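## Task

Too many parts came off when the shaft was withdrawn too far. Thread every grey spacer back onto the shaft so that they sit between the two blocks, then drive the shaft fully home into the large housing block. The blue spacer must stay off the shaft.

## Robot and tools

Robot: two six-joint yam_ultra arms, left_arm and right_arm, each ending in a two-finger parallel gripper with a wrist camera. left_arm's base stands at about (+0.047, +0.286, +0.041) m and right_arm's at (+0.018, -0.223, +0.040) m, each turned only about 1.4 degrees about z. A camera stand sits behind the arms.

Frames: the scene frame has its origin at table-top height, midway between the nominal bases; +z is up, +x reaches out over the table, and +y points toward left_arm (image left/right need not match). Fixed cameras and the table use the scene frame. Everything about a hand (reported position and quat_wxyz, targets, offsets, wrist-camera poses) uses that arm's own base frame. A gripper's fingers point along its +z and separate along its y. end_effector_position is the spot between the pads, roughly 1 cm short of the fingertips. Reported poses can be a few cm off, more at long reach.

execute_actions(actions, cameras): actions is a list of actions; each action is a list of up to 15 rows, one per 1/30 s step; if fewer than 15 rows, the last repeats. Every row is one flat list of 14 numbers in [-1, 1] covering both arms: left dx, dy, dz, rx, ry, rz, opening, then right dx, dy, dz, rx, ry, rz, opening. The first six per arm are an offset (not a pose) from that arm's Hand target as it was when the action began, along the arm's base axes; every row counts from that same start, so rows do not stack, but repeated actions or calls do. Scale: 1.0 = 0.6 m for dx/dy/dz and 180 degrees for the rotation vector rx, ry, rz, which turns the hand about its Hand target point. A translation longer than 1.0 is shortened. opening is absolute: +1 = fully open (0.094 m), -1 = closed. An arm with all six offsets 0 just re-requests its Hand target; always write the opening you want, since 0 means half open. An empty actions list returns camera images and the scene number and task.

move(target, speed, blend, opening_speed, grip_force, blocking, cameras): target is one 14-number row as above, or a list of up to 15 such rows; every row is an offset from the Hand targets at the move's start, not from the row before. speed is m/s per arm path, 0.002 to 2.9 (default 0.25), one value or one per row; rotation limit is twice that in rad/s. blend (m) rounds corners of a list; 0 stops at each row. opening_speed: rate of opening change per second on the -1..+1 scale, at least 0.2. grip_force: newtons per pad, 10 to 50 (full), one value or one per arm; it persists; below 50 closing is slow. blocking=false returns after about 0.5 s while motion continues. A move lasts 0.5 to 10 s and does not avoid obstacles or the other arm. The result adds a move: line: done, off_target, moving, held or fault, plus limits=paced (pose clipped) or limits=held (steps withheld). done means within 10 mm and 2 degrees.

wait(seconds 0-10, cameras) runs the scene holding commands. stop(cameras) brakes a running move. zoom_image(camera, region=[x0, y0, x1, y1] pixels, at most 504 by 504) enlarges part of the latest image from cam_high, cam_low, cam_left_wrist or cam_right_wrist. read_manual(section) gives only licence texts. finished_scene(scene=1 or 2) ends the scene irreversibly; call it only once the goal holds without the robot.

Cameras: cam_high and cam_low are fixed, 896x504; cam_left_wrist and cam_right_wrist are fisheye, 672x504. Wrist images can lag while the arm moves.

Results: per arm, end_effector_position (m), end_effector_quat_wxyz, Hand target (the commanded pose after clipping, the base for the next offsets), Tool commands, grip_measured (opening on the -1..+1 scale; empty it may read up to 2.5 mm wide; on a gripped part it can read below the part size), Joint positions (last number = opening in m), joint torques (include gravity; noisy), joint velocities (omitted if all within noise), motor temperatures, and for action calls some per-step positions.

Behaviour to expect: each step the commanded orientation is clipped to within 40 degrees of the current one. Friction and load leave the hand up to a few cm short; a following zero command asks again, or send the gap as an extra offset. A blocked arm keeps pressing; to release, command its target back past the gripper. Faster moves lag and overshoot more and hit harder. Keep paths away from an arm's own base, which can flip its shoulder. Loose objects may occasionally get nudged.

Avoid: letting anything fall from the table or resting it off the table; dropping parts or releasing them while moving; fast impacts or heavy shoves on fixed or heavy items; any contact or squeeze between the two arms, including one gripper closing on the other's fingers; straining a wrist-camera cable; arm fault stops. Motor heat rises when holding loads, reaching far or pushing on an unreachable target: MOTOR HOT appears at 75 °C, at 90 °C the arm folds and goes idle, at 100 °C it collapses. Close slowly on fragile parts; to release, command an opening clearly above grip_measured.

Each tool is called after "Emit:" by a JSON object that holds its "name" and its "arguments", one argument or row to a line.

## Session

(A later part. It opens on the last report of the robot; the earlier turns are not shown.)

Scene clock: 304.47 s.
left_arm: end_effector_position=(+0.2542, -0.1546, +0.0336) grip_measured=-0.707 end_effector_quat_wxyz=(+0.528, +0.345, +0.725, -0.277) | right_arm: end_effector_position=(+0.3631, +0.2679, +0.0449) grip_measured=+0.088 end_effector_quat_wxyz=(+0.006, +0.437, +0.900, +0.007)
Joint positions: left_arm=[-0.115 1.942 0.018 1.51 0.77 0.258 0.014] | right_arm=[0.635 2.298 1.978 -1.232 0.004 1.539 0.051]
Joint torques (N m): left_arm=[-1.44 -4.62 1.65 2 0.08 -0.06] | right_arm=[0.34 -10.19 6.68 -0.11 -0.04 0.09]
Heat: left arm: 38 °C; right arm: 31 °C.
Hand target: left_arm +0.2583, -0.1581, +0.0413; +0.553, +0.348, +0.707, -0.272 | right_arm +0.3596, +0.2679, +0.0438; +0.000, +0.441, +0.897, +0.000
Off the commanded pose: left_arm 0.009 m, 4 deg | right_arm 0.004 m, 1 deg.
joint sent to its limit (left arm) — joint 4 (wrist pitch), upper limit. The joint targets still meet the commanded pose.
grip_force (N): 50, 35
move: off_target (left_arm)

Emit:
{"name": "move", "arguments": {
  "target": [
    [0,0,0,0,0,0,-1, 0,0,0.004,0,0,0,-0.12]
  ],
  "speed": 0.02
}}

Emit:
{"name": "move", "arguments": {
  "target": [
    [0,0,0,0,0,0,-1, 0,0,0.004,0,0,0,-0.12]
  ],
  "speed": 0.02
}}

Emit:
{"name": "move", "arguments": {
  "target": [
    [0,0,0,0,0,0,-1, 0,0,0.004,0,0,0,-0.12]
  ],
  "speed": 0.02,
  "cameras": ["cam_left_wrist","cam_right_wrist"]
}}

Emit:
{"name": "zoom_image", "arguments": {
  "camera": "cam_right_wrist",
  "region": [250, 190, 420, 350]
}}

Scene clock: 305.67 s.
left_arm: end_effector_position=(+0.2542, -0.1546, +0.0336) grip_measured=-0.707 end_effector_quat_wxyz=(+0.528, +0.345, +0.725, -0.277) | right_arm: end_effector_position=(+0.3632, +0.2679, +0.0454) grip_measured=+0.088 end_effector_quat_wxyz=(+0.006, +0.437, +0.900, +0.007)
Joint positions: left_arm=[-0.115 1.942 0.018 1.51 0.77 0.258 0.014] | right_arm=[0.635 2.298 1.98 -1.234 0.004 1.539 0.051]
Joint torques (N m): left_arm=[-1.51 -4.53 1.61 2 0.08 0.01] | right_arm=[0.35 -10.26 7.17 -0.17 -0.04 0.09]
Heat: left arm: 39 °C; right arm: 31 °C.
Hand target: left_arm +0.2582, -0.1581, +0.0413; +0.553, +0.348, +0.707, -0.272 | right_arm +0.3596, +0.2679, +0.0463; +0.000, +0.441, +0.897, +0.000
Off the commanded pose: left_arm 0.009 m, 4 deg | right_arm 0.004 m, 1 deg.
joint sent to its limit (left arm) — joint 4 (wrist pitch), upper limit. The joint targets still meet the commanded pose.
grip_force (N): 50, 35
move: off_target (left_arm)

Scene clock: 306.37 s.
left_arm: end_effector_position=(+0.2542, -0.1546, +0.0335) grip_measured=-0.707 end_effector_quat_wxyz=(+0.528, +0.345, +0.725, -0.277) | right_arm: end_effector_position=(+0.3629, +0.2677, +0.0461) grip_measured=+0.088 end_effector_quat_wxyz=(+0.005, +0.437, +0.900, +0.006)
Joint positions: left_arm=[-0.115 1.942 0.018 1.51 0.77 0.258 0.014] | right_arm=[0.635 2.298 1.982 -1.238 0.004 1.539 0.051]
Joint torques (N m): left_arm=[-1.55 -4.72 1.74 2.01 0.1 -0.02] | right_arm=[0.35 -10.36 7.61 -0.22 -0.04 0.09]
Heat: left arm: 39 °C; right arm: 31 °C.
Hand target: left_arm +0.2583, -0.1581, +0.0413; +0.553, +0.348, +0.707, -0.272 | right_arm +0.3597, +0.2679, +0.0487; +0.000, +0.441, +0.897, +0.000
Off the commanded pose: left_arm 0.009 m, 4 deg | right_arm 0.004 m, 1 deg.
joint sent to its limit (left arm) — joint 4 (wrist pitch), upper limit. The joint targets still meet the commanded pose.
grip_force (N): 50, 35
move: off_target (left_arm)

Scene clock: 307.07 s.
left_arm: end_effector_position=(+0.2542, -0.1546, +0.0335) grip_measured=-0.707 end_effector_quat_wxyz=(+0.528, +0.345, +0.725, -0.277) | right_arm: end_effector_position=(+0.3630, +0.2678, +0.0471) grip_measured=+0.088 end_effector_quat_wxyz=(+0.005, +0.437, +0.899, +0.006)
Joint positions: left_arm=[-0.115 1.942 0.018 1.51 0.77 0.258 0.014] | right_arm=[0.635 2.298 1.986 -1.243 0.004 1.539 0.051]
Joint torques (N m): left_arm=[-1.58 -4.67 1.62 2.02 0.06 -0.02] | right_arm=[0.36 -10.44 7.94 -0.26 -0.03 0.09]
Heat: left arm: 39 °C; right arm: 31 °C.
Hand target: left_arm +0.2583, -0.1581, +0.0413; +0.553, +0.348, +0.707, -0.272 | right_arm +0.3597, +0.2680, +0.0511; +0.000, +0.441, +0.897, +0.000
Off the commanded pose: left_arm 0.009 m, 4 deg | right_arm 0.005 m, 1 deg.
joint sent to its limit (left arm) — joint 4 (wrist pitch), upper limit. The joint targets still meet the commanded pose.
grip_force (N): 50, 35
move: off_target (left_arm)
camera_calibration:
cam_left_wrist: T_world_to_cam=[[-0.779944, -0.609766, 0.140971, 0.098223], [-0.578312, 0.616071, -0.534801, 0.273628], [0.239255, -0.49864, -0.833136, -0.000374303], [0, 0, 0, 1]] pos_world=[0.23494, -0.108868, 0.132178]
cam_right_wrist: T_world_to_cam=[[-0.715577, -0.698449, -0.0108962, 0.445808], [-0.530052, 0.532759, 0.659706, 0.0317341], [-0.454966, 0.477846, -0.751445, 0.180073], [0, 0, 0, 1]] pos_world=[0.417758, 0.208421, 0.119237]
Images, in order (width x height): cam_left_wrist 672x504, cam_right_wrist 672x504.

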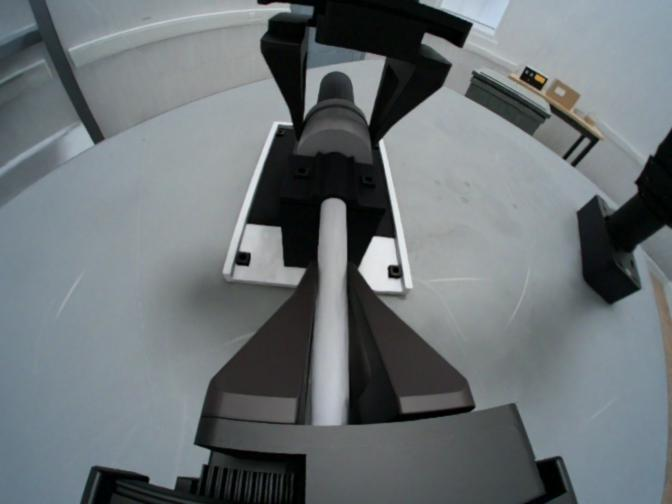

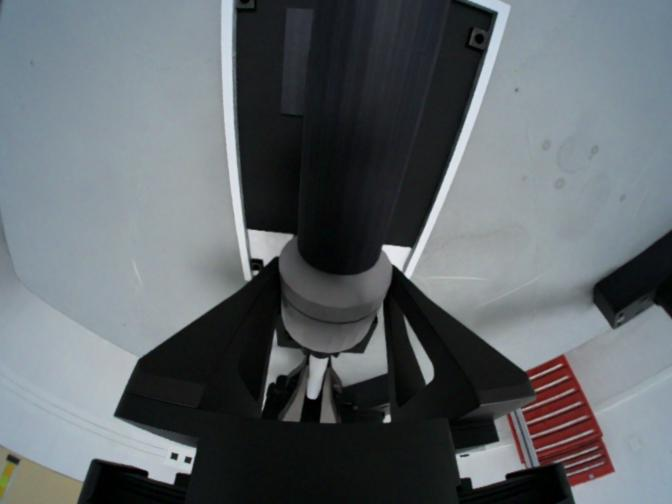

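Scaled by 2.965 from the camera's 672x504 image, which has a finer 960x720 frame.

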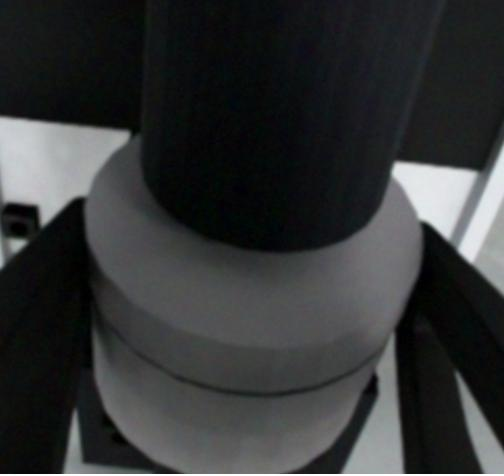

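Emit:
{"name": "move", "arguments": {
  "target": [
    [0,0,0,0,0,0,-1, -0.005,-0.004,-0.012,0,0,0,-0.12]
  ],
  "speed": 0.02
}}

Emit:
{"name": "move", "arguments": {
  "target": [
    [0,0,0,0,0,0,-1, -0.003,-0.0025,-0.004,0,0,0,-0.12]
  ],
  "speed": 0.02
}}

Scene clock: 308.70 s.
left_arm: end_effector_position=(+0.2542, -0.1546, +0.0335) grip_measured=-0.707 end_effector_quat_wxyz=(+0.528, +0.345, +0.725, -0.277) | right_arm: end_effector_position=(+0.3630, +0.2678, +0.0453) grip_measured=+0.088 end_effector_quat_wxyz=(+0.006, +0.437, +0.899, +0.007)
Joint positions: left_arm=[-0.115 1.942 0.018 1.51 0.77 0.258 0.014] | right_arm=[0.635 2.298 1.979 -1.234 0.004 1.539 0.051]
Joint torques (N m): left_arm=[-1.57 -4.82 1.66 2.03 0.04 -0.03] | right_arm=[0.32 -11.44 4.23 0.01 -0.04 0.08]
Heat: left arm: 39 °C; right arm: 31 °C.
Hand target: left_arm +0.2583, -0.1581, +0.0413; +0.553, +0.348, +0.707, -0.272 | right_arm +0.3567, +0.2655, +0.0439; +0.000, +0.441, +0.897, +0.000
Off the commanded pose: left_arm 0.009 m, 4 deg | right_arm 0.007 m, 1 deg.
joint sent to its limit (left arm) — joint 4 (wrist pitch), upper limit. The joint targets still meet the commanded pose.
grip_force (N): 50, 35
move: off_target (left_arm)

Scene clock: 309.43 s.
left_arm: end_effector_position=(+0.2542, -0.1546, +0.0335) grip_measured=-0.707 end_effector_quat_wxyz=(+0.528, +0.345, +0.725, -0.277) | right_arm: end_effector_position=(+0.3628, +0.2677, +0.0446) grip_measured=+0.088 end_effector_quat_wxyz=(+0.007, +0.437, +0.899, +0.010)
Joint positions: left_arm=[-0.115 1.942 0.018 1.51 0.77 0.258 0.014] | right_arm=[0.635 2.289 1.96 -1.218 0.004 1.539 0.051]
Joint torques (N m): left_arm=[-1.65 -4.7 1.69 1.99 0.07 0.01] | right_arm=[0.28 -11.4 3.78 0.02 -0.04 0.08]
Heat: left arm: 39 °C; right arm: 31 °C.
Hand target: left_arm +0.2583, -0.1581, +0.0413; +0.553, +0.348, +0.707, -0.272 | right_arm +0.3548, +0.2640, +0.0415; +0.000, +0.441, +0.897, +0.000
Off the commanded pose: left_arm 0.009 m, 4 deg | right_arm 0.009 m, 2 deg.
joint sent to its limit (left arm) — joint 4 (wrist pitch), upper limit. The joint targets still meet the commanded pose.
grip_force (N): 50, 35
move: off_target (left_arm)

Emit:
{"name": "move", "arguments": {
  "target": [
    [0,0,0,0,0,0,-1, -0.004,-0.003,0,0,0,0,-0.12]
  ],
  "speed": 0.02
}}

Emit:
{"name": "move", "arguments": {
  "target": [
    [0,0,0,0,0,0,-1, -0.003,-0.0025,0,0,0,0,-0.12]
  ],
  "speed": 0.02
}}

Emit:
{"name": "move", "arguments": {
  "target": [
    [0,0,0,0,0,0,-1, -0.003,-0.0025,0,0,0,0,-0.12]
  ],
  "speed": 0.02
}}

Scene clock: 310.53 s.
left_arm: end_effector_position=(+0.2542, -0.1546, +0.0335) grip_measured=-0.707 end_effector_quat_wxyz=(+0.528, +0.345, +0.725, -0.277) | right_arm: end_effector_position=(+0.3627, +0.2676, +0.0446) grip_measured=+0.088 end_effector_quat_wxyz=(+0.010, +0.437, +0.899, +0.014)
Joint positions: left_arm=[-0.115 1.942 0.018 1.51 0.77 0.258 0.014] | right_arm=[0.635 2.276 1.938 -1.198 0.004 1.539 0.051]
Joint torques (N m): left_arm=[-1.44 -4.63 1.69 2.03 0.11 -0.01] | right_arm=[0.28 -11.34 3.7 -0.07 -0.04 0.08]
Heat: left arm: 39 °C; right arm: 31 °C.
Hand target: left_arm +0.2583, -0.1581, +0.0413; +0.553, +0.348, +0.707, -0.272 | right_arm +0.3524, +0.2622, +0.0415; +0.000, +0.441, +0.897, +0.000
Off the commanded pose: left_arm 0.009 m, 4 deg | right_arm 0.012 m, 2 deg.
joint sent to its limit (left arm) — joint 4 (wrist pitch), upper limit. The joint targets still meet the commanded pose.
grip_force (N): 50, 35
move: off_target (left_arm, right_arm)

Scene clock: 311.27 s.
left_arm: end_effector_position=(+0.2542, -0.1546, +0.0335) grip_measured=-0.707 end_effector_quat_wxyz=(+0.528, +0.345, +0.725, -0.277) | right_arm: end_effector_position=(+0.3625, +0.2675, +0.0445) grip_measured=+0.088 end_effector_quat_wxyz=(+0.011, +0.437, +0.899, +0.018)
Joint positions: left_arm=[-0.115 1.942 0.018 1.51 0.77 0.258 0.014] | right_arm=[0.635 2.267 1.922 -1.184 0.004 1.539 0.051]
Joint torques (N m): left_arm=[-1.58 -4.7 1.69 2.02 0.1 -0.04] | right_arm=[0.25 -11.41 3.6 -0.1 -0.04 0.08]
Heat: left arm: 39 °C; right arm: 31 °C.
Hand target: left_arm +0.2583, -0.1581, +0.0413; +0.553, +0.348, +0.707, -0.272 | right_arm +0.3506, +0.2607, +0.0415; +0.000, +0.441, +0.897, +0.000
Off the commanded pose: left_arm 0.009 m, 4 deg | right_arm 0.014 m, 3 deg.
joint sent to its limit (left arm) — joint 4 (wrist pitch), upper limit. The joint targets still meet the commanded pose.
grip_force (N): 50, 35
move: off_target (left_arm, right_arm)

Scene clock: 312.07 s.
left_arm: end_effector_position=(+0.2542, -0.1546, +0.0335) grip_measured=-0.707 end_effector_quat_wxyz=(+0.528, +0.345, +0.725, -0.277) | right_arm: end_effector_position=(+0.3623, +0.2673, +0.0446) grip_measured=+0.088 end_effector_quat_wxyz=(+0.013, +0.437, +0.899, +0.021)
Joint positions: left_arm=[-0.115 1.942 0.018 1.51 0.77 0.258 0.014] | right_arm=[0.635 2.257 1.906 -1.17 0.004 1.539 0.051]
Joint torques (N m): left_arm=[-1.58 -4.74 1.48 1.97 0.09 -0.04] | right_arm=[0.24 -11.4 3.64 -0.18 -0.04 0.08]
Heat: left arm: 39 °C; right arm: 31 °C.
Hand target: left_arm +0.2583, -0.1581, +0.0413; +0.553, +0.348, +0.707, -0.272 | right_arm +0.3489, +0.2593, +0.0416; +0.000, +0.441, +0.897, +0.000
Off the commanded pose: left_arm 0.009 m, 4 deg | right_arm 0.016 m, 3 deg.
joint sent to its limit (left arm) — joint 4 (wrist pitch), upper limit. The joint targets still meet the commanded pose.
grip_force (N): 50, 35
move: off_target (left_arm, right_arm)

Emit:
{"name": "move", "arguments": {
  "target": [
    [0,0,0,0,0,0,-1, 0.0185,0.0145,0.0,0,0,0,-0.12]
  ],
  "speed": 0.03
}}

Emit:
{"name": "move", "arguments": {
  "target": [
    [0.005,-0.0065,0,0,0,0,-1, 0,0,0,0,0,0,-0.12]
  ],
  "speed": 0.02,
  "cameras": ["cam_right_wrist"]
}}

Scene clock: 314.27 s.
left_arm: end_effector_position=(+0.2542, -0.1546, +0.0335) grip_measured=-0.707 end_effector_quat_wxyz=(+0.528, +0.345, +0.725, -0.277) | right_arm: end_effector_position=(+0.3628, +0.2677, +0.0466) grip_measured=+0.088 end_effector_quat_wxyz=(+0.008, +0.437, +0.899, +0.012)
Joint positions: left_arm=[-0.115 1.942 0.018 1.51 0.77 0.258 0.014] | right_arm=[0.635 2.282 1.957 -1.216 0.004 1.539 0.051]
Joint torques (N m): left_arm=[-1.68 -4.75 1.74 2.01 0.06 -0.04] | right_arm=[0.31 -8.92 7.79 -0.15 -0.04 0.08]
Heat: left arm: 39 °C; right arm: 31 °C.
Hand target: left_arm +0.2582, -0.1581, +0.0413; +0.553, +0.348, +0.707, -0.272 | right_arm +0.3600, +0.2680, +0.0416; +0.000, +0.441, +0.897, +0.000
Off the commanded pose: left_arm 0.009 m, 4 deg | right_arm 0.006 m, 2 deg.
joint sent to its limit (left arm) — joint 4 (wrist pitch), upper limit. The joint targets still meet the commanded pose.
grip_force (N): 50, 35
move: off_target (left_arm)

Scene clock: 315.07 s.
left_arm: end_effector_position=(+0.2548, -0.1555, +0.0335) grip_measured=-0.707 end_effector_quat_wxyz=(+0.528, +0.344, +0.726, -0.276) | right_arm: end_effector_position=(+0.3628, +0.2677, +0.0466) grip_measured=+0.088 end_effector_quat_wxyz=(+0.008, +0.437, +0.899, +0.012)
Joint positions: left_arm=[-0.125 1.94 0.018 1.511 0.755 0.251 0.014] | right_arm=[0.635 2.282 1.957 -1.216 0.004 1.539 0.051]
Joint torques (N m): left_arm=[-2.86 -4.08 2.65 2.03 0.03 -0.09] | right_arm=[0.31 -8.91 7.82 -0.15 -0.04 0.08]
Heat: left arm: 39 °C; right arm: 31 °C.
Hand target: left_arm +0.2613, -0.1620, +0.0414; +0.553, +0.348, +0.707, -0.272 | right_arm +0.3600, +0.2680, +0.0416; +0.000, +0.441, +0.897, +0.000
Off the commanded pose: left_arm 0.012 m, 4 deg | right_arm 0.006 m, 2 deg.
joint sent to its limit (left arm) — joint 4 (wrist pitch), upper limit. The joint targets still meet the commanded pose.
grip_force (N): 50, 35
move: off_target (left_arm)
camera_calibration:
cam_right_wrist: T_world_to_cam=[[-0.715385, -0.698327, -0.0237661, 0.446062], [-0.536959, 0.527675, 0.658205, 0.0359551], [-0.447101, 0.483631, -0.752464, 0.175301], [0, 0, 0, 1]] pos_world=[0.416789, 0.207743, 0.118843]
Images, in order (width x height): cam_right_wrist 672x504.

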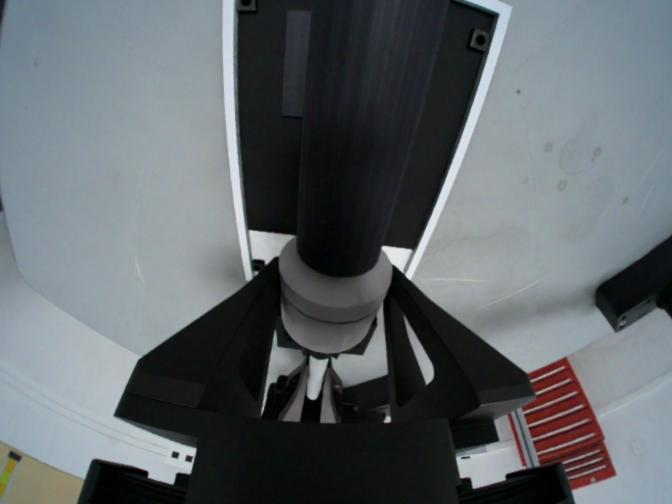

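Emit:
{"name": "move", "arguments": {
  "target": [
    [-0.009,0.012,0,0,0,0,-1, 0,0,0,0,0,0,-0.12],
    [-0.009,0.012,0,0,0,0,-1, 0.002,0.0015,-0.010,0,0,0,-0.12]
  ],
  "speed": 0.03
}}

Emit:
{"name": "move", "arguments": {
  "target": [
    [0,0,0,0,0,0,-1, 0.001,0.001,-0.007,0,0,0,-0.12]
  ],
  "speed": 0.03,
  "cameras": ["cam_right_wrist","cam_left_wrist"]
}}

Emit:
{"name": "zoom_image", "arguments": {
  "camera": "cam_left_wrist",
  "region": [270, 50, 400, 180]
}}

Scene clock: 316.97 s.
left_arm: end_effector_position=(+0.2553, -0.1543, +0.0339) grip_measured=-0.707 end_effector_quat_wxyz=(+0.529, +0.345, +0.725, -0.274) | right_arm: end_effector_position=(+0.3629, +0.2677, +0.0453) grip_measured=+0.088 end_effector_quat_wxyz=(+0.008, +0.437, +0.899, +0.011)
Joint positions: left_arm=[-0.118 1.939 0.018 1.511 0.76 0.257 0.014] | right_arm=[0.635 2.285 1.957 -1.215 0.004 1.539 0.051]
Joint torques (N m): left_arm=[0.46 -4.59 0.98 1.98 0.35 0.07] | right_arm=[0.32 -8.42 7.17 -0.01 -0.04 0.08]
Heat: left arm: 39 °C; right arm: 31 °C.
Hand target: left_arm +0.2559, -0.1548, +0.0414; +0.553, +0.348, +0.707, -0.272 | right_arm +0.3611, +0.2688, +0.0354; +0.000, +0.441, +0.897, +0.000
Off the commanded pose: left_arm 0.008 m, 3 deg | right_arm 0.010 m, 2 deg.
joint sent to its limit (left arm) — joint 4 (wrist pitch), upper limit. The joint targets still meet the commanded pose.
grip_force (N): 50, 35
move: off_target (left_arm)

Scene clock: 317.67 s.
left_arm: end_effector_position=(+0.2552, -0.1544, +0.0339) grip_measured=-0.707 end_effector_quat_wxyz=(+0.529, +0.345, +0.725, -0.274) | right_arm: end_effector_position=(+0.3630, +0.2679, +0.0450) grip_measured=+0.088 end_effector_quat_wxyz=(+0.008, +0.437, +0.899, +0.011)
Joint positions: left_arm=[-0.118 1.939 0.018 1.511 0.76 0.257 0.014] | right_arm=[0.635 2.286 1.957 -1.214 0.004 1.539 0.051]
Joint torques (N m): left_arm=[0.51 -4.64 0.92 1.99 0.36 0.06] | right_arm=[0.34 -8.1 6.57 0.1 -0.04 0.09]
Heat: left arm: 39 °C; right arm: 31 °C.
Hand target: left_arm +0.2559, -0.1548, +0.0414; +0.553, +0.348, +0.707, -0.272 | right_arm +0.3617, +0.2694, +0.0313; +0.000, +0.441, +0.897, +0.000
Off the commanded pose: left_arm 0.008 m, 3 deg | right_arm 0.014 m, 2 deg.
joint sent to its limit (left arm) — joint 4 (wrist pitch), upper limit. The joint targets still meet the commanded pose.
grip_force (N): 50, 35
move: off_target (left_arm, right_arm)
camera_calibration:
cam_left_wrist: T_world_to_cam=[[-0.777121, -0.614403, 0.136353, 0.0977993], [-0.579729, 0.614522, -0.535049, 0.274392], [0.244944, -0.494846, -0.833745, -0.00107355], [0, 0, 0, 1]] pos_world=[0.235338, -0.109063, 0.132583]
cam_right_wrist: T_world_to_cam=[[-0.715436, -0.698324, -0.0222605, 0.446359], [-0.536146, 0.528297, 0.658369, 0.0365768], [-0.447995, 0.482955, -0.752366, 0.174631], [0, 0, 0, 1]] pos_world=[0.417186, 0.208041, 0.117242]
Images, in order (width x height): cam_left_wrist 672x504, cam_right_wrist 672x504.

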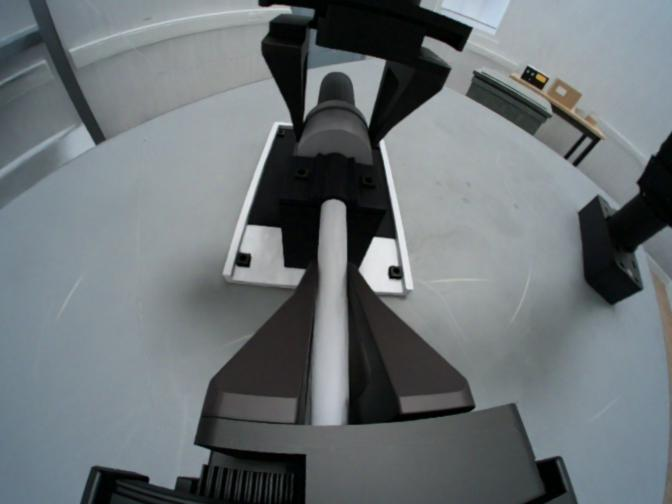

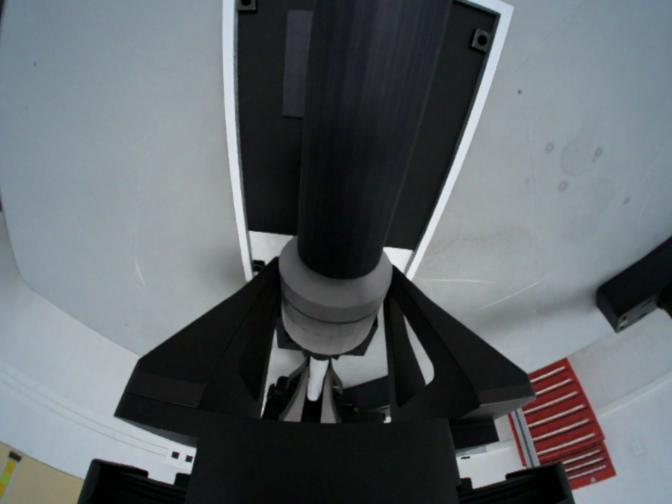

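Scaled by 3.877 from the camera's 672x504 image, which has a finer 960x720 frame.

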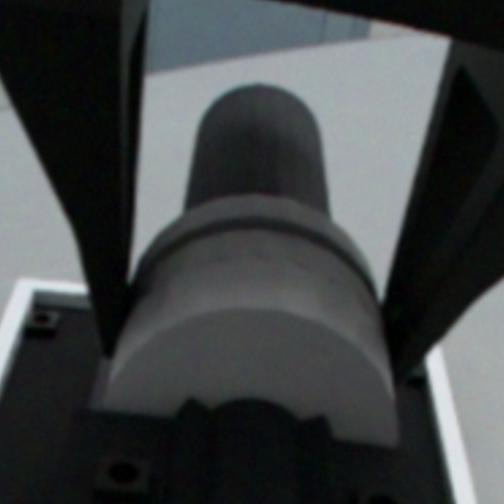

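Emit:
{"name": "move", "arguments": {
  "target": [
    [0,0,0,0,0,0,-1, 0,0,-0.007,0,0,0,-0.12]
  ],
  "speed": 0.03
}}

Emit:
{"name": "move", "arguments": {
  "target": [
    [0,0,0,0,0,0,-1, 0,0,-0.007,0,0,0,-0.12]
  ],
  "speed": 0.03
}}

Scene clock: 319.27 s.
left_arm: end_effector_position=(+0.2552, -0.1544, +0.0339) grip_measured=-0.707 end_effector_quat_wxyz=(+0.529, +0.345, +0.725, -0.274) | right_arm: end_effector_position=(+0.3633, +0.2681, +0.0450) grip_measured=+0.088 end_effector_quat_wxyz=(+0.008, +0.437, +0.899, +0.012)
Joint positions: left_arm=[-0.118 1.939 0.018 1.511 0.76 0.257 0.014] | right_arm=[0.635 2.286 1.957 -1.212 0.004 1.539 0.051]
Joint torques (N m): left_arm=[0.49 -4.71 0.9 2.02 0.39 0.08] | right_arm=[0.34 -7.97 5.49 0.23 -0.04 0.08]
Heat: left arm: 39 °C; right arm: 31 °C.
Hand target: left_arm +0.2559, -0.1548, +0.0414; +0.553, +0.348, +0.707, -0.272 | right_arm +0.3617, +0.2694, +0.0271; +0.000, +0.441, +0.897, +0.000
Off the commanded pose: left_arm 0.008 m, 3 deg | right_arm 0.018 m, 2 deg.
joint sent to its limit (left arm) — joint 4 (wrist pitch), upper limit. The joint targets still meet the commanded pose.
grip_force (N): 50, 35
move: off_target (left_arm, right_arm)

Scene clock: 319.97 s.
left_arm: end_effector_position=(+0.2552, -0.1544, +0.0339) grip_measured=-0.707 end_effector_quat_wxyz=(+0.529, +0.345, +0.725, -0.274) | right_arm: end_effector_position=(+0.3636, +0.2682, +0.0450) grip_measured=+0.088 end_effector_quat_wxyz=(+0.009, +0.437, +0.899, +0.013)
Joint positions: left_arm=[-0.118 1.939 0.018 1.511 0.76 0.257 0.014] | right_arm=[0.635 2.286 1.957 -1.211 0.004 1.539 0.051]
Joint torques (N m): left_arm=[0.47 -4.64 0.8 2.05 0.37 0.06] | right_arm=[0.34 -7.83 4.45 0.36 -0.04 0.08]
Heat: left arm: 39 °C; right arm: 31 °C.
Hand target: left_arm +0.2559, -0.1548, +0.0414; +0.553, +0.348, +0.707, -0.272 | right_arm +0.3617, +0.2694, +0.0229; +0.000, +0.441, +0.897, +0.000
Off the commanded pose: left_arm 0.008 m, 3 deg | right_arm 0.022 m, 2 deg.
joint sent to its limit (left arm) — joint 4 (wrist pitch), upper limit. The joint targets still meet the commanded pose.
grip_force (N): 50, 35
move: off_target (left_arm, right_arm)

Emit:
{"name": "move", "arguments": {
  "target": [
    [0,0,0,0,0,0,-1, 0,0,0.024,0,0,0,-0.12]
  ],
  "speed": 0.05
}}

Emit:
{"name": "move", "arguments": {
  "target": [
    [0.012,-0.016,0,0,0,0,-1, 0,0,0,0,0,0,-0.12]
  ],
  "speed": 0.03
}}

Emit:
{"name": "move", "arguments": {
  "target": [
    [0.005,-0.0065,0,0,0,0,-1, 0,0,0,0,0,0,-0.12]
  ],
  "speed": 0.03,
  "cameras": ["cam_right_wrist","cam_left_wrist"]
}}

Emit:
{"name": "zoom_image", "arguments": {
  "camera": "cam_left_wrist",
  "region": [270, 50, 400, 180]
}}

Emit:
{"name": "zoom_image", "arguments": {
  "camera": "cam_right_wrist",
  "region": [250, 190, 420, 350]
}}

Scene clock: 321.37 s.
left_arm: end_effector_position=(+0.2552, -0.1544, +0.0339) grip_measured=-0.707 end_effector_quat_wxyz=(+0.529, +0.345, +0.725, -0.274) | right_arm: end_effector_position=(+0.3635, +0.2682, +0.0456) grip_measured=+0.088 end_effector_quat_wxyz=(+0.008, +0.437, +0.899, +0.011)
Joint positions: left_arm=[-0.118 1.939 0.018 1.511 0.76 0.258 0.014] | right_arm=[0.635 2.29 1.965 -1.22 0.004 1.539 0.051]
Joint torques (N m): left_arm=[0.44 -4.74 0.96 2.07 0.33 0.11] | right_arm=[0.32 -8.5 7.47 -0.04 -0.04 0.08]
Heat: left arm: 39 °C; right arm: 31 °C.
Hand target: left_arm +0.2559, -0.1548, +0.0414; +0.553, +0.348, +0.707, -0.272 | right_arm +0.3618, +0.2694, +0.0374; +0.000, +0.441, +0.897, +0.000
Off the commanded pose: left_arm 0.008 m, 3 deg | right_arm 0.009 m, 2 deg.
joint sent to its limit (left arm) — joint 4 (wrist pitch), upper limit. The joint targets still meet the commanded pose.
grip_force (N): 50, 35
move: off_target (left_arm)

Scene clock: 322.17 s.
left_arm: end_effector_position=(+0.2583, -0.1598, +0.0342) grip_measured=-0.707 end_effector_quat_wxyz=(+0.530, +0.346, +0.725, -0.271) | right_arm: end_effector_position=(+0.3636, +0.2680, +0.0456) grip_measured=+0.088 end_effector_quat_wxyz=(+0.008, +0.437, +0.899, +0.011)
Joint positions: left_arm=[-0.153 1.939 0.03 1.511 0.725 0.245 0.014] | right_arm=[0.635 2.29 1.965 -1.22 0.005 1.539 0.051]
Joint torques (N m): left_arm=[-1.35 -3.81 2.5 2.06 0.15 -0.05] | right_arm=[0.34 -8.53 7.53 -0.06 -0.05 0.09]
Heat: left arm: 39 °C; right arm: 31 °C.
Hand target: left_arm +0.2631, -0.1644, +0.0414; +0.553, +0.348, +0.707, -0.271 | right_arm +0.3618, +0.2694, +0.0374; +0.000, +0.441, +0.897, +0.000
Off the commanded pose: left_arm 0.010 m, 3 deg | right_arm 0.009 m, 2 deg.
joint sent to its limit (left arm) — joint 4 (wrist pitch), upper limit. The joint targets still meet the commanded pose.
grip_force (N): 50, 35
move: off_target (left_arm)

Scene clock: 322.90 s.
left_arm: end_effector_position=(+0.2599, -0.1621, +0.0341) grip_measured=-0.707 end_effector_quat_wxyz=(+0.530, +0.345, +0.726, -0.270) | right_arm: end_effector_position=(+0.3648, +0.2663, +0.0457) grip_measured=+0.088 end_effector_quat_wxyz=(+0.012, +0.437, +0.899, +0.009)
Joint positions: left_arm=[-0.168 1.941 0.036 1.511 0.707 0.236 0.014] | right_arm=[0.634 2.29 1.965 -1.22 0.013 1.539 0.051]
Joint torques (N m): left_arm=[-1.76 -3.58 3.03 2.06 0.13 -0.11] | right_arm=[0.46 -8.57 7.5 -0.05 -0.13 0.08]
Heat: left arm: 39 °C; right arm: 31 °C.
Hand target: left_arm +0.2660, -0.1683, +0.0414; +0.553, +0.348, +0.707, -0.272 | right_arm +0.3618, +0.2695, +0.0374; +0.000, +0.441, +0.898, +0.000
Off the commanded pose: left_arm 0.011 m, 3 deg | right_arm 0.009 m, 2 deg.
joint sent to its limit (left arm) — joint 4 (wrist pitch), upper limit. The joint targets still meet the commanded pose.
grip_force (N): 50, 35
move: off_target (left_arm)
camera_calibration:
cam_left_wrist: T_world_to_cam=[[-0.774987, -0.61847, 0.129964, 0.095648], [-0.580368, 0.615092, -0.533699, 0.282131], [0.250137, -0.489036, -0.835629, -0.0062829], [0, 0, 0, 1]] pos_world=[0.239437, -0.117454, 0.132892]
cam_right_wrist: T_world_to_cam=[[-0.716305, -0.697505, -0.0198455, 0.446454], [-0.538517, 0.534498, 0.651392, 0.0374004], [-0.443742, 0.477283, -0.758482, 0.176826], [0, 0, 0, 1]] pos_world=[0.418403, 0.207018, 0.118617]
Images, in order (width x height): cam_left_wrist 672x504, cam_right_wrist 672x504.

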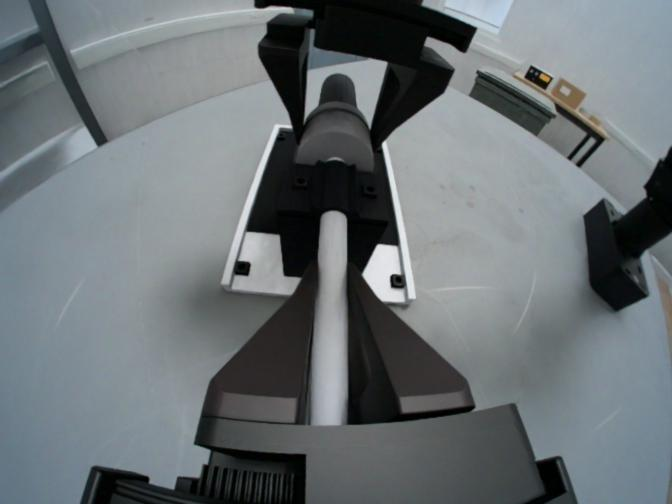

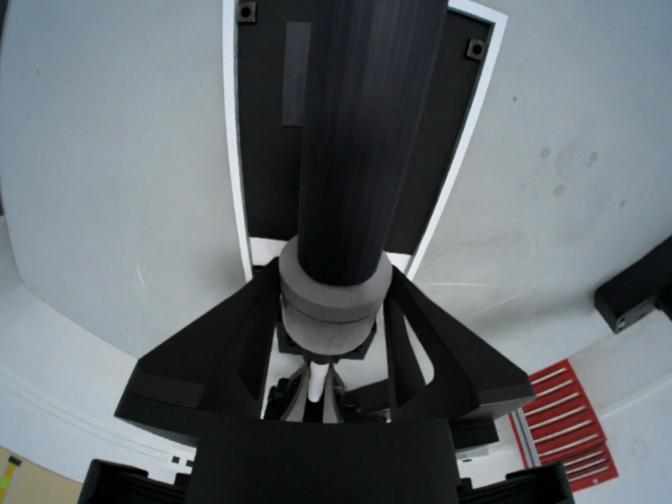

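Scaled by 3.877 from the camera's 672x504 image, which has a finer 960x720 frame.

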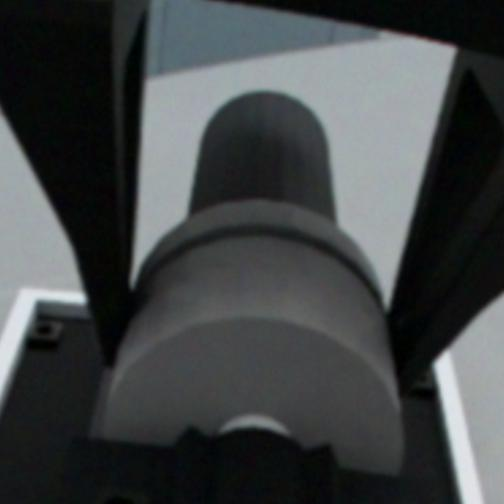

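Scaled by 2.965 from the camera's 672x504 image, which has a finer 960x720 frame.

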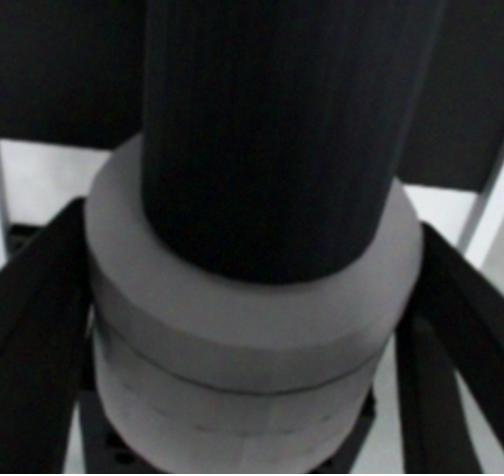

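Emit:
{"name": "move", "arguments": {
  "target": [
    [0.008,-0.0105,0,0,0,0,-1, 0,0,0,0,0,0,-0.12]
  ],
  "speed": 0.03,
  "cameras": ["cam_right_wrist"]
}}

Emit:
{"name": "zoom_image", "arguments": {
  "camera": "cam_right_wrist",
  "region": [250, 190, 420, 350]
}}

Scene clock: 324.30 s.
left_arm: end_effector_position=(+0.2613, -0.1638, +0.0338) grip_measured=-0.707 end_effector_quat_wxyz=(+0.530, +0.342, +0.728, -0.270) | right_arm: end_effector_position=(+0.3658, +0.2649, +0.0457) grip_measured=+0.088 end_effector_quat_wxyz=(+0.015, +0.439, +0.898, +0.007)
Joint positions: left_arm=[-0.182 1.941 0.04 1.511 0.69 0.225 0.014] | right_arm=[0.632 2.29 1.965 -1.22 0.019 1.541 0.051]
Joint torques (N m): left_arm=[-3.52 -3.07 4.29 2.04 -0.01 -0.12] | right_arm=[0.61 -8.57 7.49 -0.05 -0.19 0.07]
Heat: left arm: 39 °C; right arm: 31 °C.
Hand target: left_arm +0.2709, -0.1746, +0.0415; +0.553, +0.348, +0.707, -0.271 | right_arm +0.3618, +0.2694, +0.0374; +0.000, +0.441, +0.898, +0.000
Off the commanded pose: left_arm 0.016 m, 4 deg | right_arm 0.010 m, 2 deg.
joint sent to its limit (left arm) — joint 4 (wrist pitch), upper limit. The joint targets still meet the commanded pose.
grip_force (N): 50, 35
move: off_target (left_arm)
camera_calibration:
cam_right_wrist: T_world_to_cam=[[-0.718504, -0.695263, -0.0190085, 0.446422], [-0.539085, 0.539421, 0.646848, 0.037831], [-0.439476, 0.47501, -0.762382, 0.17719], [0, 0, 0, 1]] pos_world=[0.419021, 0.205807, 0.119101]
Images, in order (width x height): cam_right_wrist 672x504.

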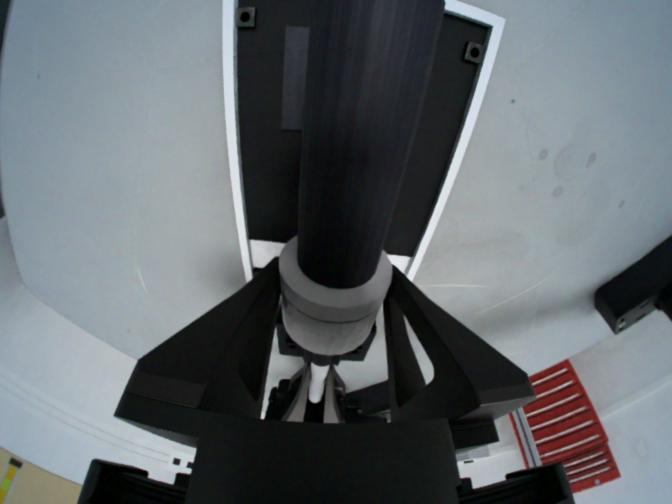

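Scaled by 2.965 from the camera's 672x504 image, which has a finer 960x720 frame.

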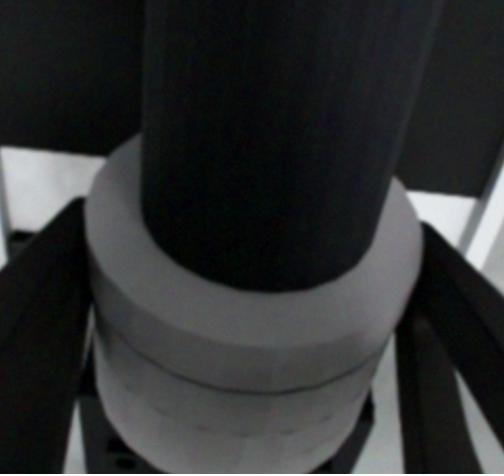

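Emit:
{"name": "move", "arguments": {
  "target": [
    [-0.008,0.0105,0,0,0,0,-1, 0,0,0,0,0,0,-0.12]
  ],
  "speed": 0.03,
  "grip_force": [50, 12]
}}

Emit:
{"name": "move", "arguments": {
  "target": [
    [0,0,0,0,0,0,-1, 0.004,-0.005,0,0,0,0,0.15]
  ],
  "speed": 0.02,
  "opening_speed": 0.2,
  "cameras": ["cam_right_wrist","cam_left_wrist"]
}}

Emit:
{"name": "zoom_image", "arguments": {
  "camera": "cam_right_wrist",
  "region": [250, 190, 420, 350]
}}

Scene clock: 325.97 s.
left_arm: end_effector_position=(+0.2612, -0.1639, +0.0340) grip_measured=-0.707 end_effector_quat_wxyz=(+0.530, +0.343, +0.727, -0.270) | right_arm: end_effector_position=(+0.3658, +0.2649, +0.0457) grip_measured=+0.100 end_effector_quat_wxyz=(+0.015, +0.439, +0.898, +0.007)
Joint positions: left_arm=[-0.181 1.941 0.041 1.511 0.693 0.225 0.014] | right_arm=[0.632 2.29 1.965 -1.22 0.019 1.541 0.052]
Joint torques (N m): left_arm=[-0.8 -3.7 2.82 2.06 0.28 0] | right_arm=[0.59 -8.57 7.5 -0.05 -0.19 0.07]
Heat: left arm: 39 °C; right arm: 31 °C.
Hand target: left_arm +0.2661, -0.1683, +0.0415; +0.553, +0.348, +0.707, -0.272 | right_arm +0.3618, +0.2694, +0.0374; +0.000, +0.441, +0.898, +0.000
Off the commanded pose: left_arm 0.010 m, 4 deg | right_arm 0.010 m, 2 deg.
joint sent to its limit (left arm) — joint 4 (wrist pitch), upper limit. The joint targets still meet the commanded pose.
grip_force (N): 50, 12
move: off_target (left_arm)

Scene clock: 327.63 s.
left_arm: end_effector_position=(+0.2615, -0.1640, +0.0342) grip_measured=-0.707 end_effector_quat_wxyz=(+0.530, +0.343, +0.727, -0.270) | right_arm: end_effector_position=(+0.3644, +0.2662, +0.0435) grip_measured=+0.148 end_effector_quat_wxyz=(+0.008, +0.439, +0.898, +0.008)
Joint positions: left_arm=[-0.181 1.941 0.042 1.511 0.693 0.226 0.014] | right_arm=[0.631 2.295 1.965 -1.22 0.007 1.541 0.054]
Joint torques (N m): left_arm=[-0.72 -3.78 2.63 2.07 0.31 0.02] | right_arm=[-0.18 -8.81 7.66 -0.07 -0.06 -0.01]
Heat: left arm: 40 °C; right arm: 31 °C.
Hand target: left_arm +0.2660, -0.1683, +0.0414; +0.553, +0.348, +0.707, -0.272 | right_arm +0.3642, +0.2664, +0.0372; +0.000, +0.441, +0.898, +0.000
Off the commanded pose: left_arm 0.010 m, 4 deg | right_arm 0.006 m, 1 deg.
joint sent to its limit (left arm) — joint 4 (wrist pitch), upper limit. The joint targets still meet the commanded pose.
grip_force (N): 50, 12
move: off_target (left_arm)
camera_calibration:
cam_left_wrist: T_world_to_cam=[[-0.772599, -0.620918, 0.132483, 0.0946155], [-0.583549, 0.612277, -0.533467, 0.284727], [0.250122, -0.489467, -0.835381, -0.00750324], [0, 0, 0, 1]] pos_world=[0.241129, -0.119256, 0.13309]
cam_right_wrist: T_world_to_cam=[[-0.719005, -0.694824, -0.015865, 0.446164], [-0.531414, 0.53491, 0.656864, 0.0357115], [-0.447919, 0.480719, -0.753842, 0.175516], [0, 0, 0, 1]] pos_world=[0.418388, 0.206529, 0.115932]
Images, in order (width x height): cam_left_wrist 672x504, cam_right_wrist 672x504.

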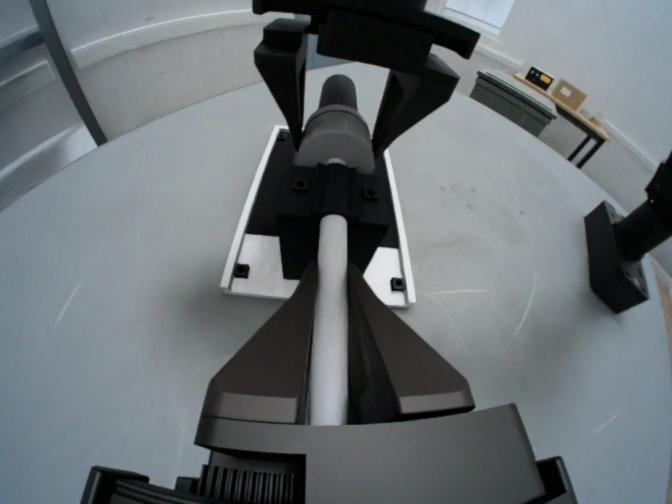

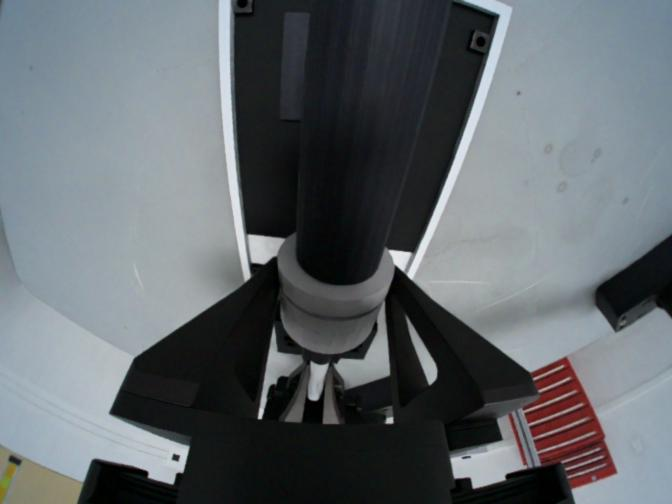

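Scaled by 2.965 from the camera's 672x504 image, which has a finer 960x720 frame.

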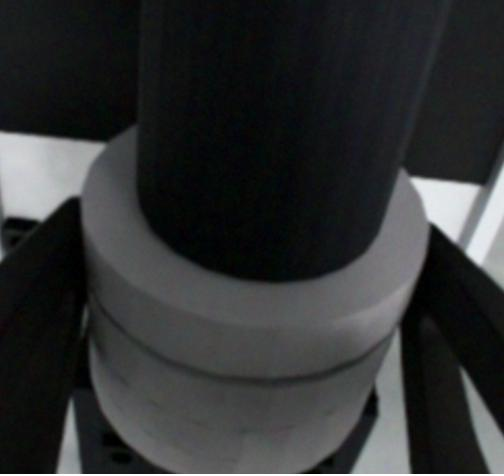

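Emit:
{"name": "move", "arguments": {
  "target": [
    [0.013,-0.017,0,0,0,0,-1, 0,0,0,0,0,0,0.15]
  ],
  "speed": 0.03,
  "cameras": ["cam_right_wrist","cam_left_wrist"]
}}

Emit:
{"name": "zoom_image", "arguments": {
  "camera": "cam_right_wrist",
  "region": [250, 190, 420, 350]
}}

Scene clock: 328.80 s.
left_arm: end_effector_position=(+0.2697, -0.1744, +0.0343) grip_measured=-0.707 end_effector_quat_wxyz=(+0.533, +0.347, +0.723, -0.270) | right_arm: end_effector_position=(+0.3643, +0.2664, +0.0435) grip_measured=+0.148 end_effector_quat_wxyz=(+0.008, +0.439, +0.898, +0.008)
Joint positions: left_arm=[-0.228 1.961 0.082 1.511 0.656 0.21 0.014] | right_arm=[0.631 2.295 1.965 -1.22 0.006 1.541 0.054]
Joint torques (N m): left_arm=[-1.09 -4.27 2.52 2.1 0.17 -0.09] | right_arm=[-0.17 -8.83 7.66 -0.07 -0.06 -0.01]
Heat: left arm: 40 °C; right arm: 31 °C.
Hand target: left_arm +0.2739, -0.1785, +0.0414; +0.553, +0.348, +0.707, -0.272 | right_arm +0.3642, +0.2664, +0.0372; +0.000, +0.441, +0.898, +0.000
Off the commanded pose: left_arm 0.009 m, 3 deg | right_arm 0.006 m, 1 deg.
joint sent to its limit (left arm) — joint 4 (wrist pitch), upper limit. The joint targets still meet the commanded pose.
grip_force (N): 50, 12
move: off_target (left_arm)
camera_calibration:
cam_left_wrist: T_world_to_cam=[[-0.778395, -0.615349, 0.124285, 0.0972369], [-0.573524, 0.616545, -0.539391, 0.29411], [0.255287, -0.49114, -0.832833, -0.0164082], [0, 0, 0, 1]] pos_world=[0.248557, -0.129556, 0.13289]
cam_right_wrist: T_world_to_cam=[[-0.718976, -0.694853, -0.0158975, 0.446229], [-0.531114, 0.534511, 0.657432, 0.0356118], [-0.448321, 0.481121, -0.753346, 0.17542], [0, 0, 0, 1]] pos_world=[0.418387, 0.206631, 0.115834]
Images, in order (width x height): cam_left_wrist 672x504, cam_right_wrist 672x504.

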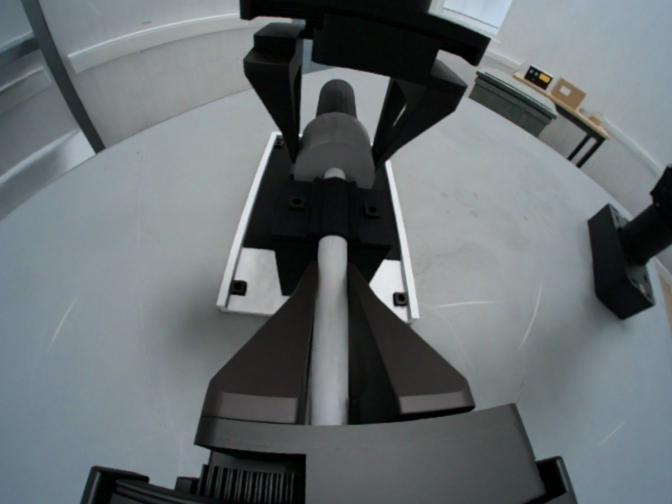

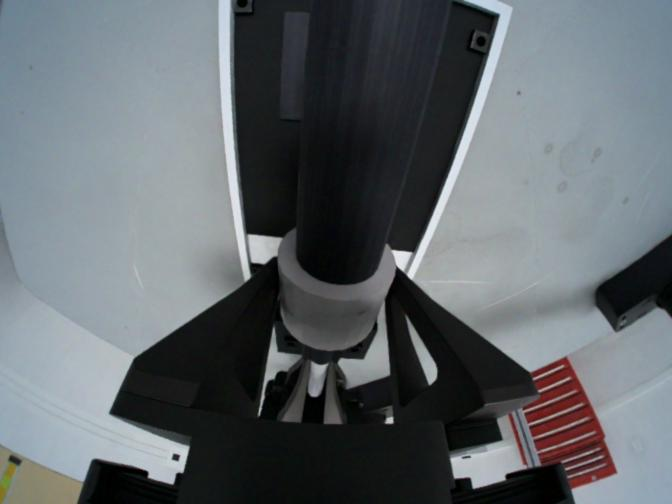

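Scaled by 2.965 from the camera's 672x504 image, which has a finer 960x720 frame.

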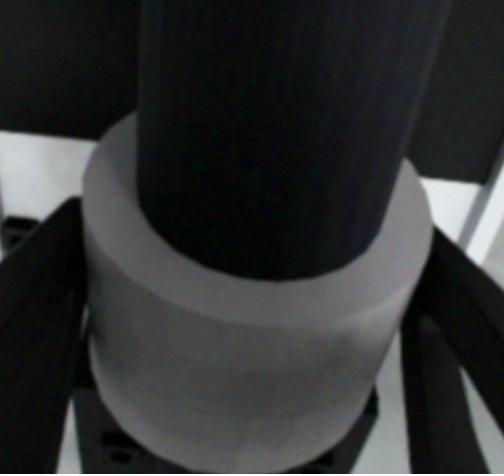

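Emit:
{"name": "move", "arguments": {
  "target": [
    [0,0,0,0,0,0,-1, 0,0,0.0,0,0,0,0.4],
    [0,0,0,0,0,0,-1, 0,0,0.22,0,0,0,0.4],
    [0,0,0,0,0,0,-1, -0.1,-0.2,0.22,0,0,0,0.4]
  ],
  "speed": 0.12,
  "opening_speed": 0.5,
  "grip_force": [50, 50],
  "cameras": ["cam_right_wrist","cam_left_wrist","cam_low"]
}}

Emit:
{"name": "zoom_image", "arguments": {
  "camera": "cam_low",
  "region": [350, 200, 450, 280]
}}

Scene clock: 333.80 s.
left_arm: end_effector_position=(+0.2697, -0.1744, +0.0343) grip_measured=-0.707 end_effector_quat_wxyz=(+0.533, +0.347, +0.723, -0.270) | right_arm: end_effector_position=(+0.3077, +0.1481, +0.1648) grip_measured=+0.398 end_effector_quat_wxyz=(-0.002, +0.445, +0.895, -0.005)
Joint positions: left_arm=[-0.228 1.961 0.082 1.511 0.656 0.21 0.014] | right_arm=[0.447 1.864 1.799 -1.518 0.003 1.37 0.066]
Joint torques (N m): left_arm=[-1.03 -4.46 2.55 2.04 0.17 -0.08] | right_arm=[-0.08 -9.43 4.55 0.03 -0.03 -0.09]
Heat: left arm: 40 °C; right arm: 30 °C.
Hand target: left_arm +0.2739, -0.1785, +0.0414; +0.553, +0.348, +0.707, -0.272 | right_arm +0.3042, +0.1464, +0.1693; +0.000, +0.441, +0.897, +0.000
Off the commanded pose: left_arm 0.009 m, 3 deg | right_arm 0.006 m, 1 deg.
joint sent to its limit (left arm) — joint 4 (wrist pitch), upper limit. The joint targets still meet the commanded pose.
move: off_target (left_arm)
camera_calibration:
cam_left_wrist: T_world_to_cam=[[-0.778395, -0.615349, 0.124285, 0.0972369], [-0.573524, 0.616545, -0.539391, 0.29411], [0.255287, -0.49114, -0.832833, -0.0164082], [0, 0, 0, 1]] pos_world=[0.248557, -0.129556, 0.13289]
cam_right_wrist: T_world_to_cam=[[-0.728158, -0.685209, 0.0165805, 0.321342], [-0.503991, 0.551662, 0.664577, -0.0231045], [-0.464521, 0.475561, -0.747036, 0.303076], [0, 0, 0, 1]] pos_world=[0.363128, 0.0888012, 0.236435]
Images, in order (width x height): cam_low 896x504, cam_left_wrist 672x504, cam_right_wrist 672x504.

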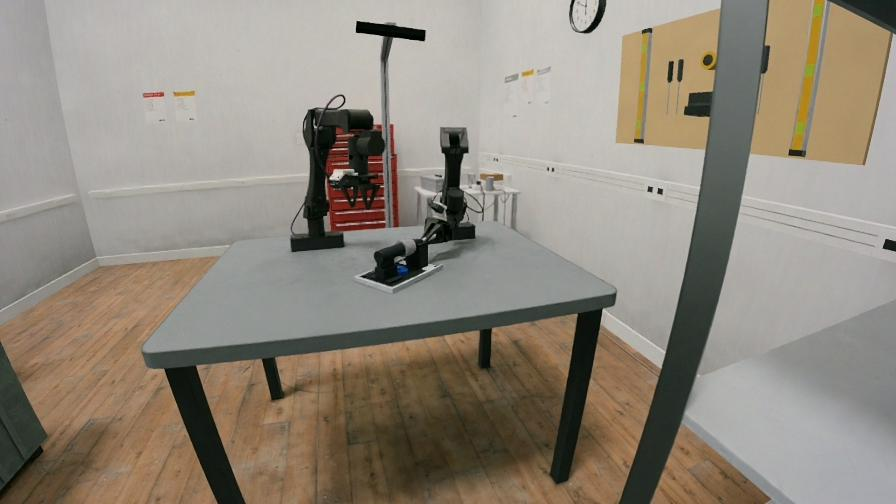

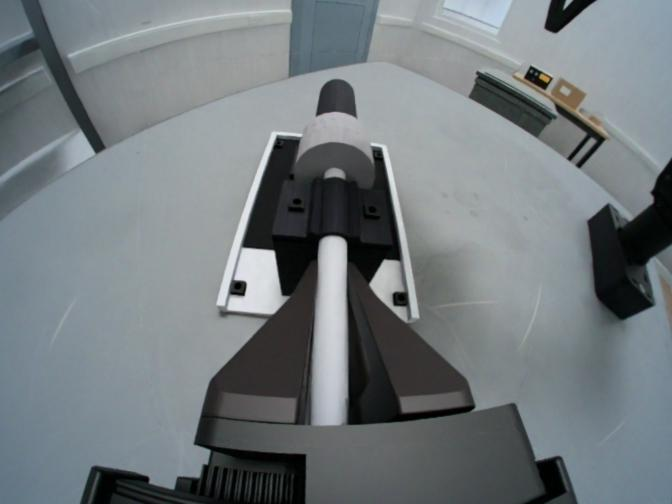

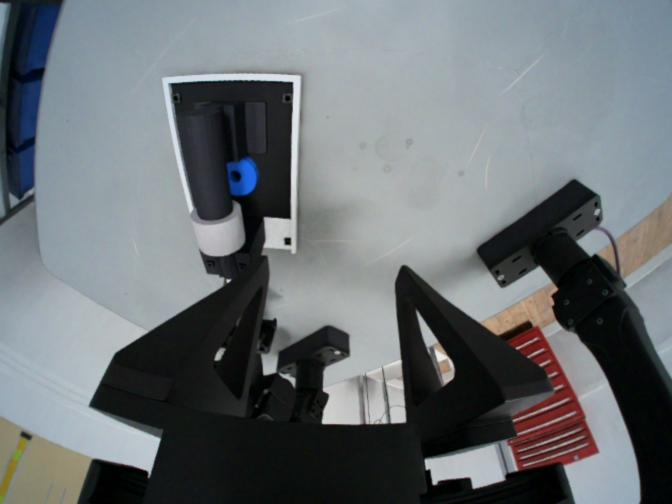

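Scaled by 5.040 from the camera's 896x504 image, which has a finer 1280x720 frame.

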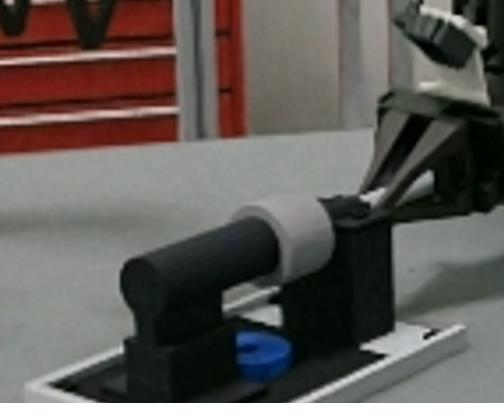

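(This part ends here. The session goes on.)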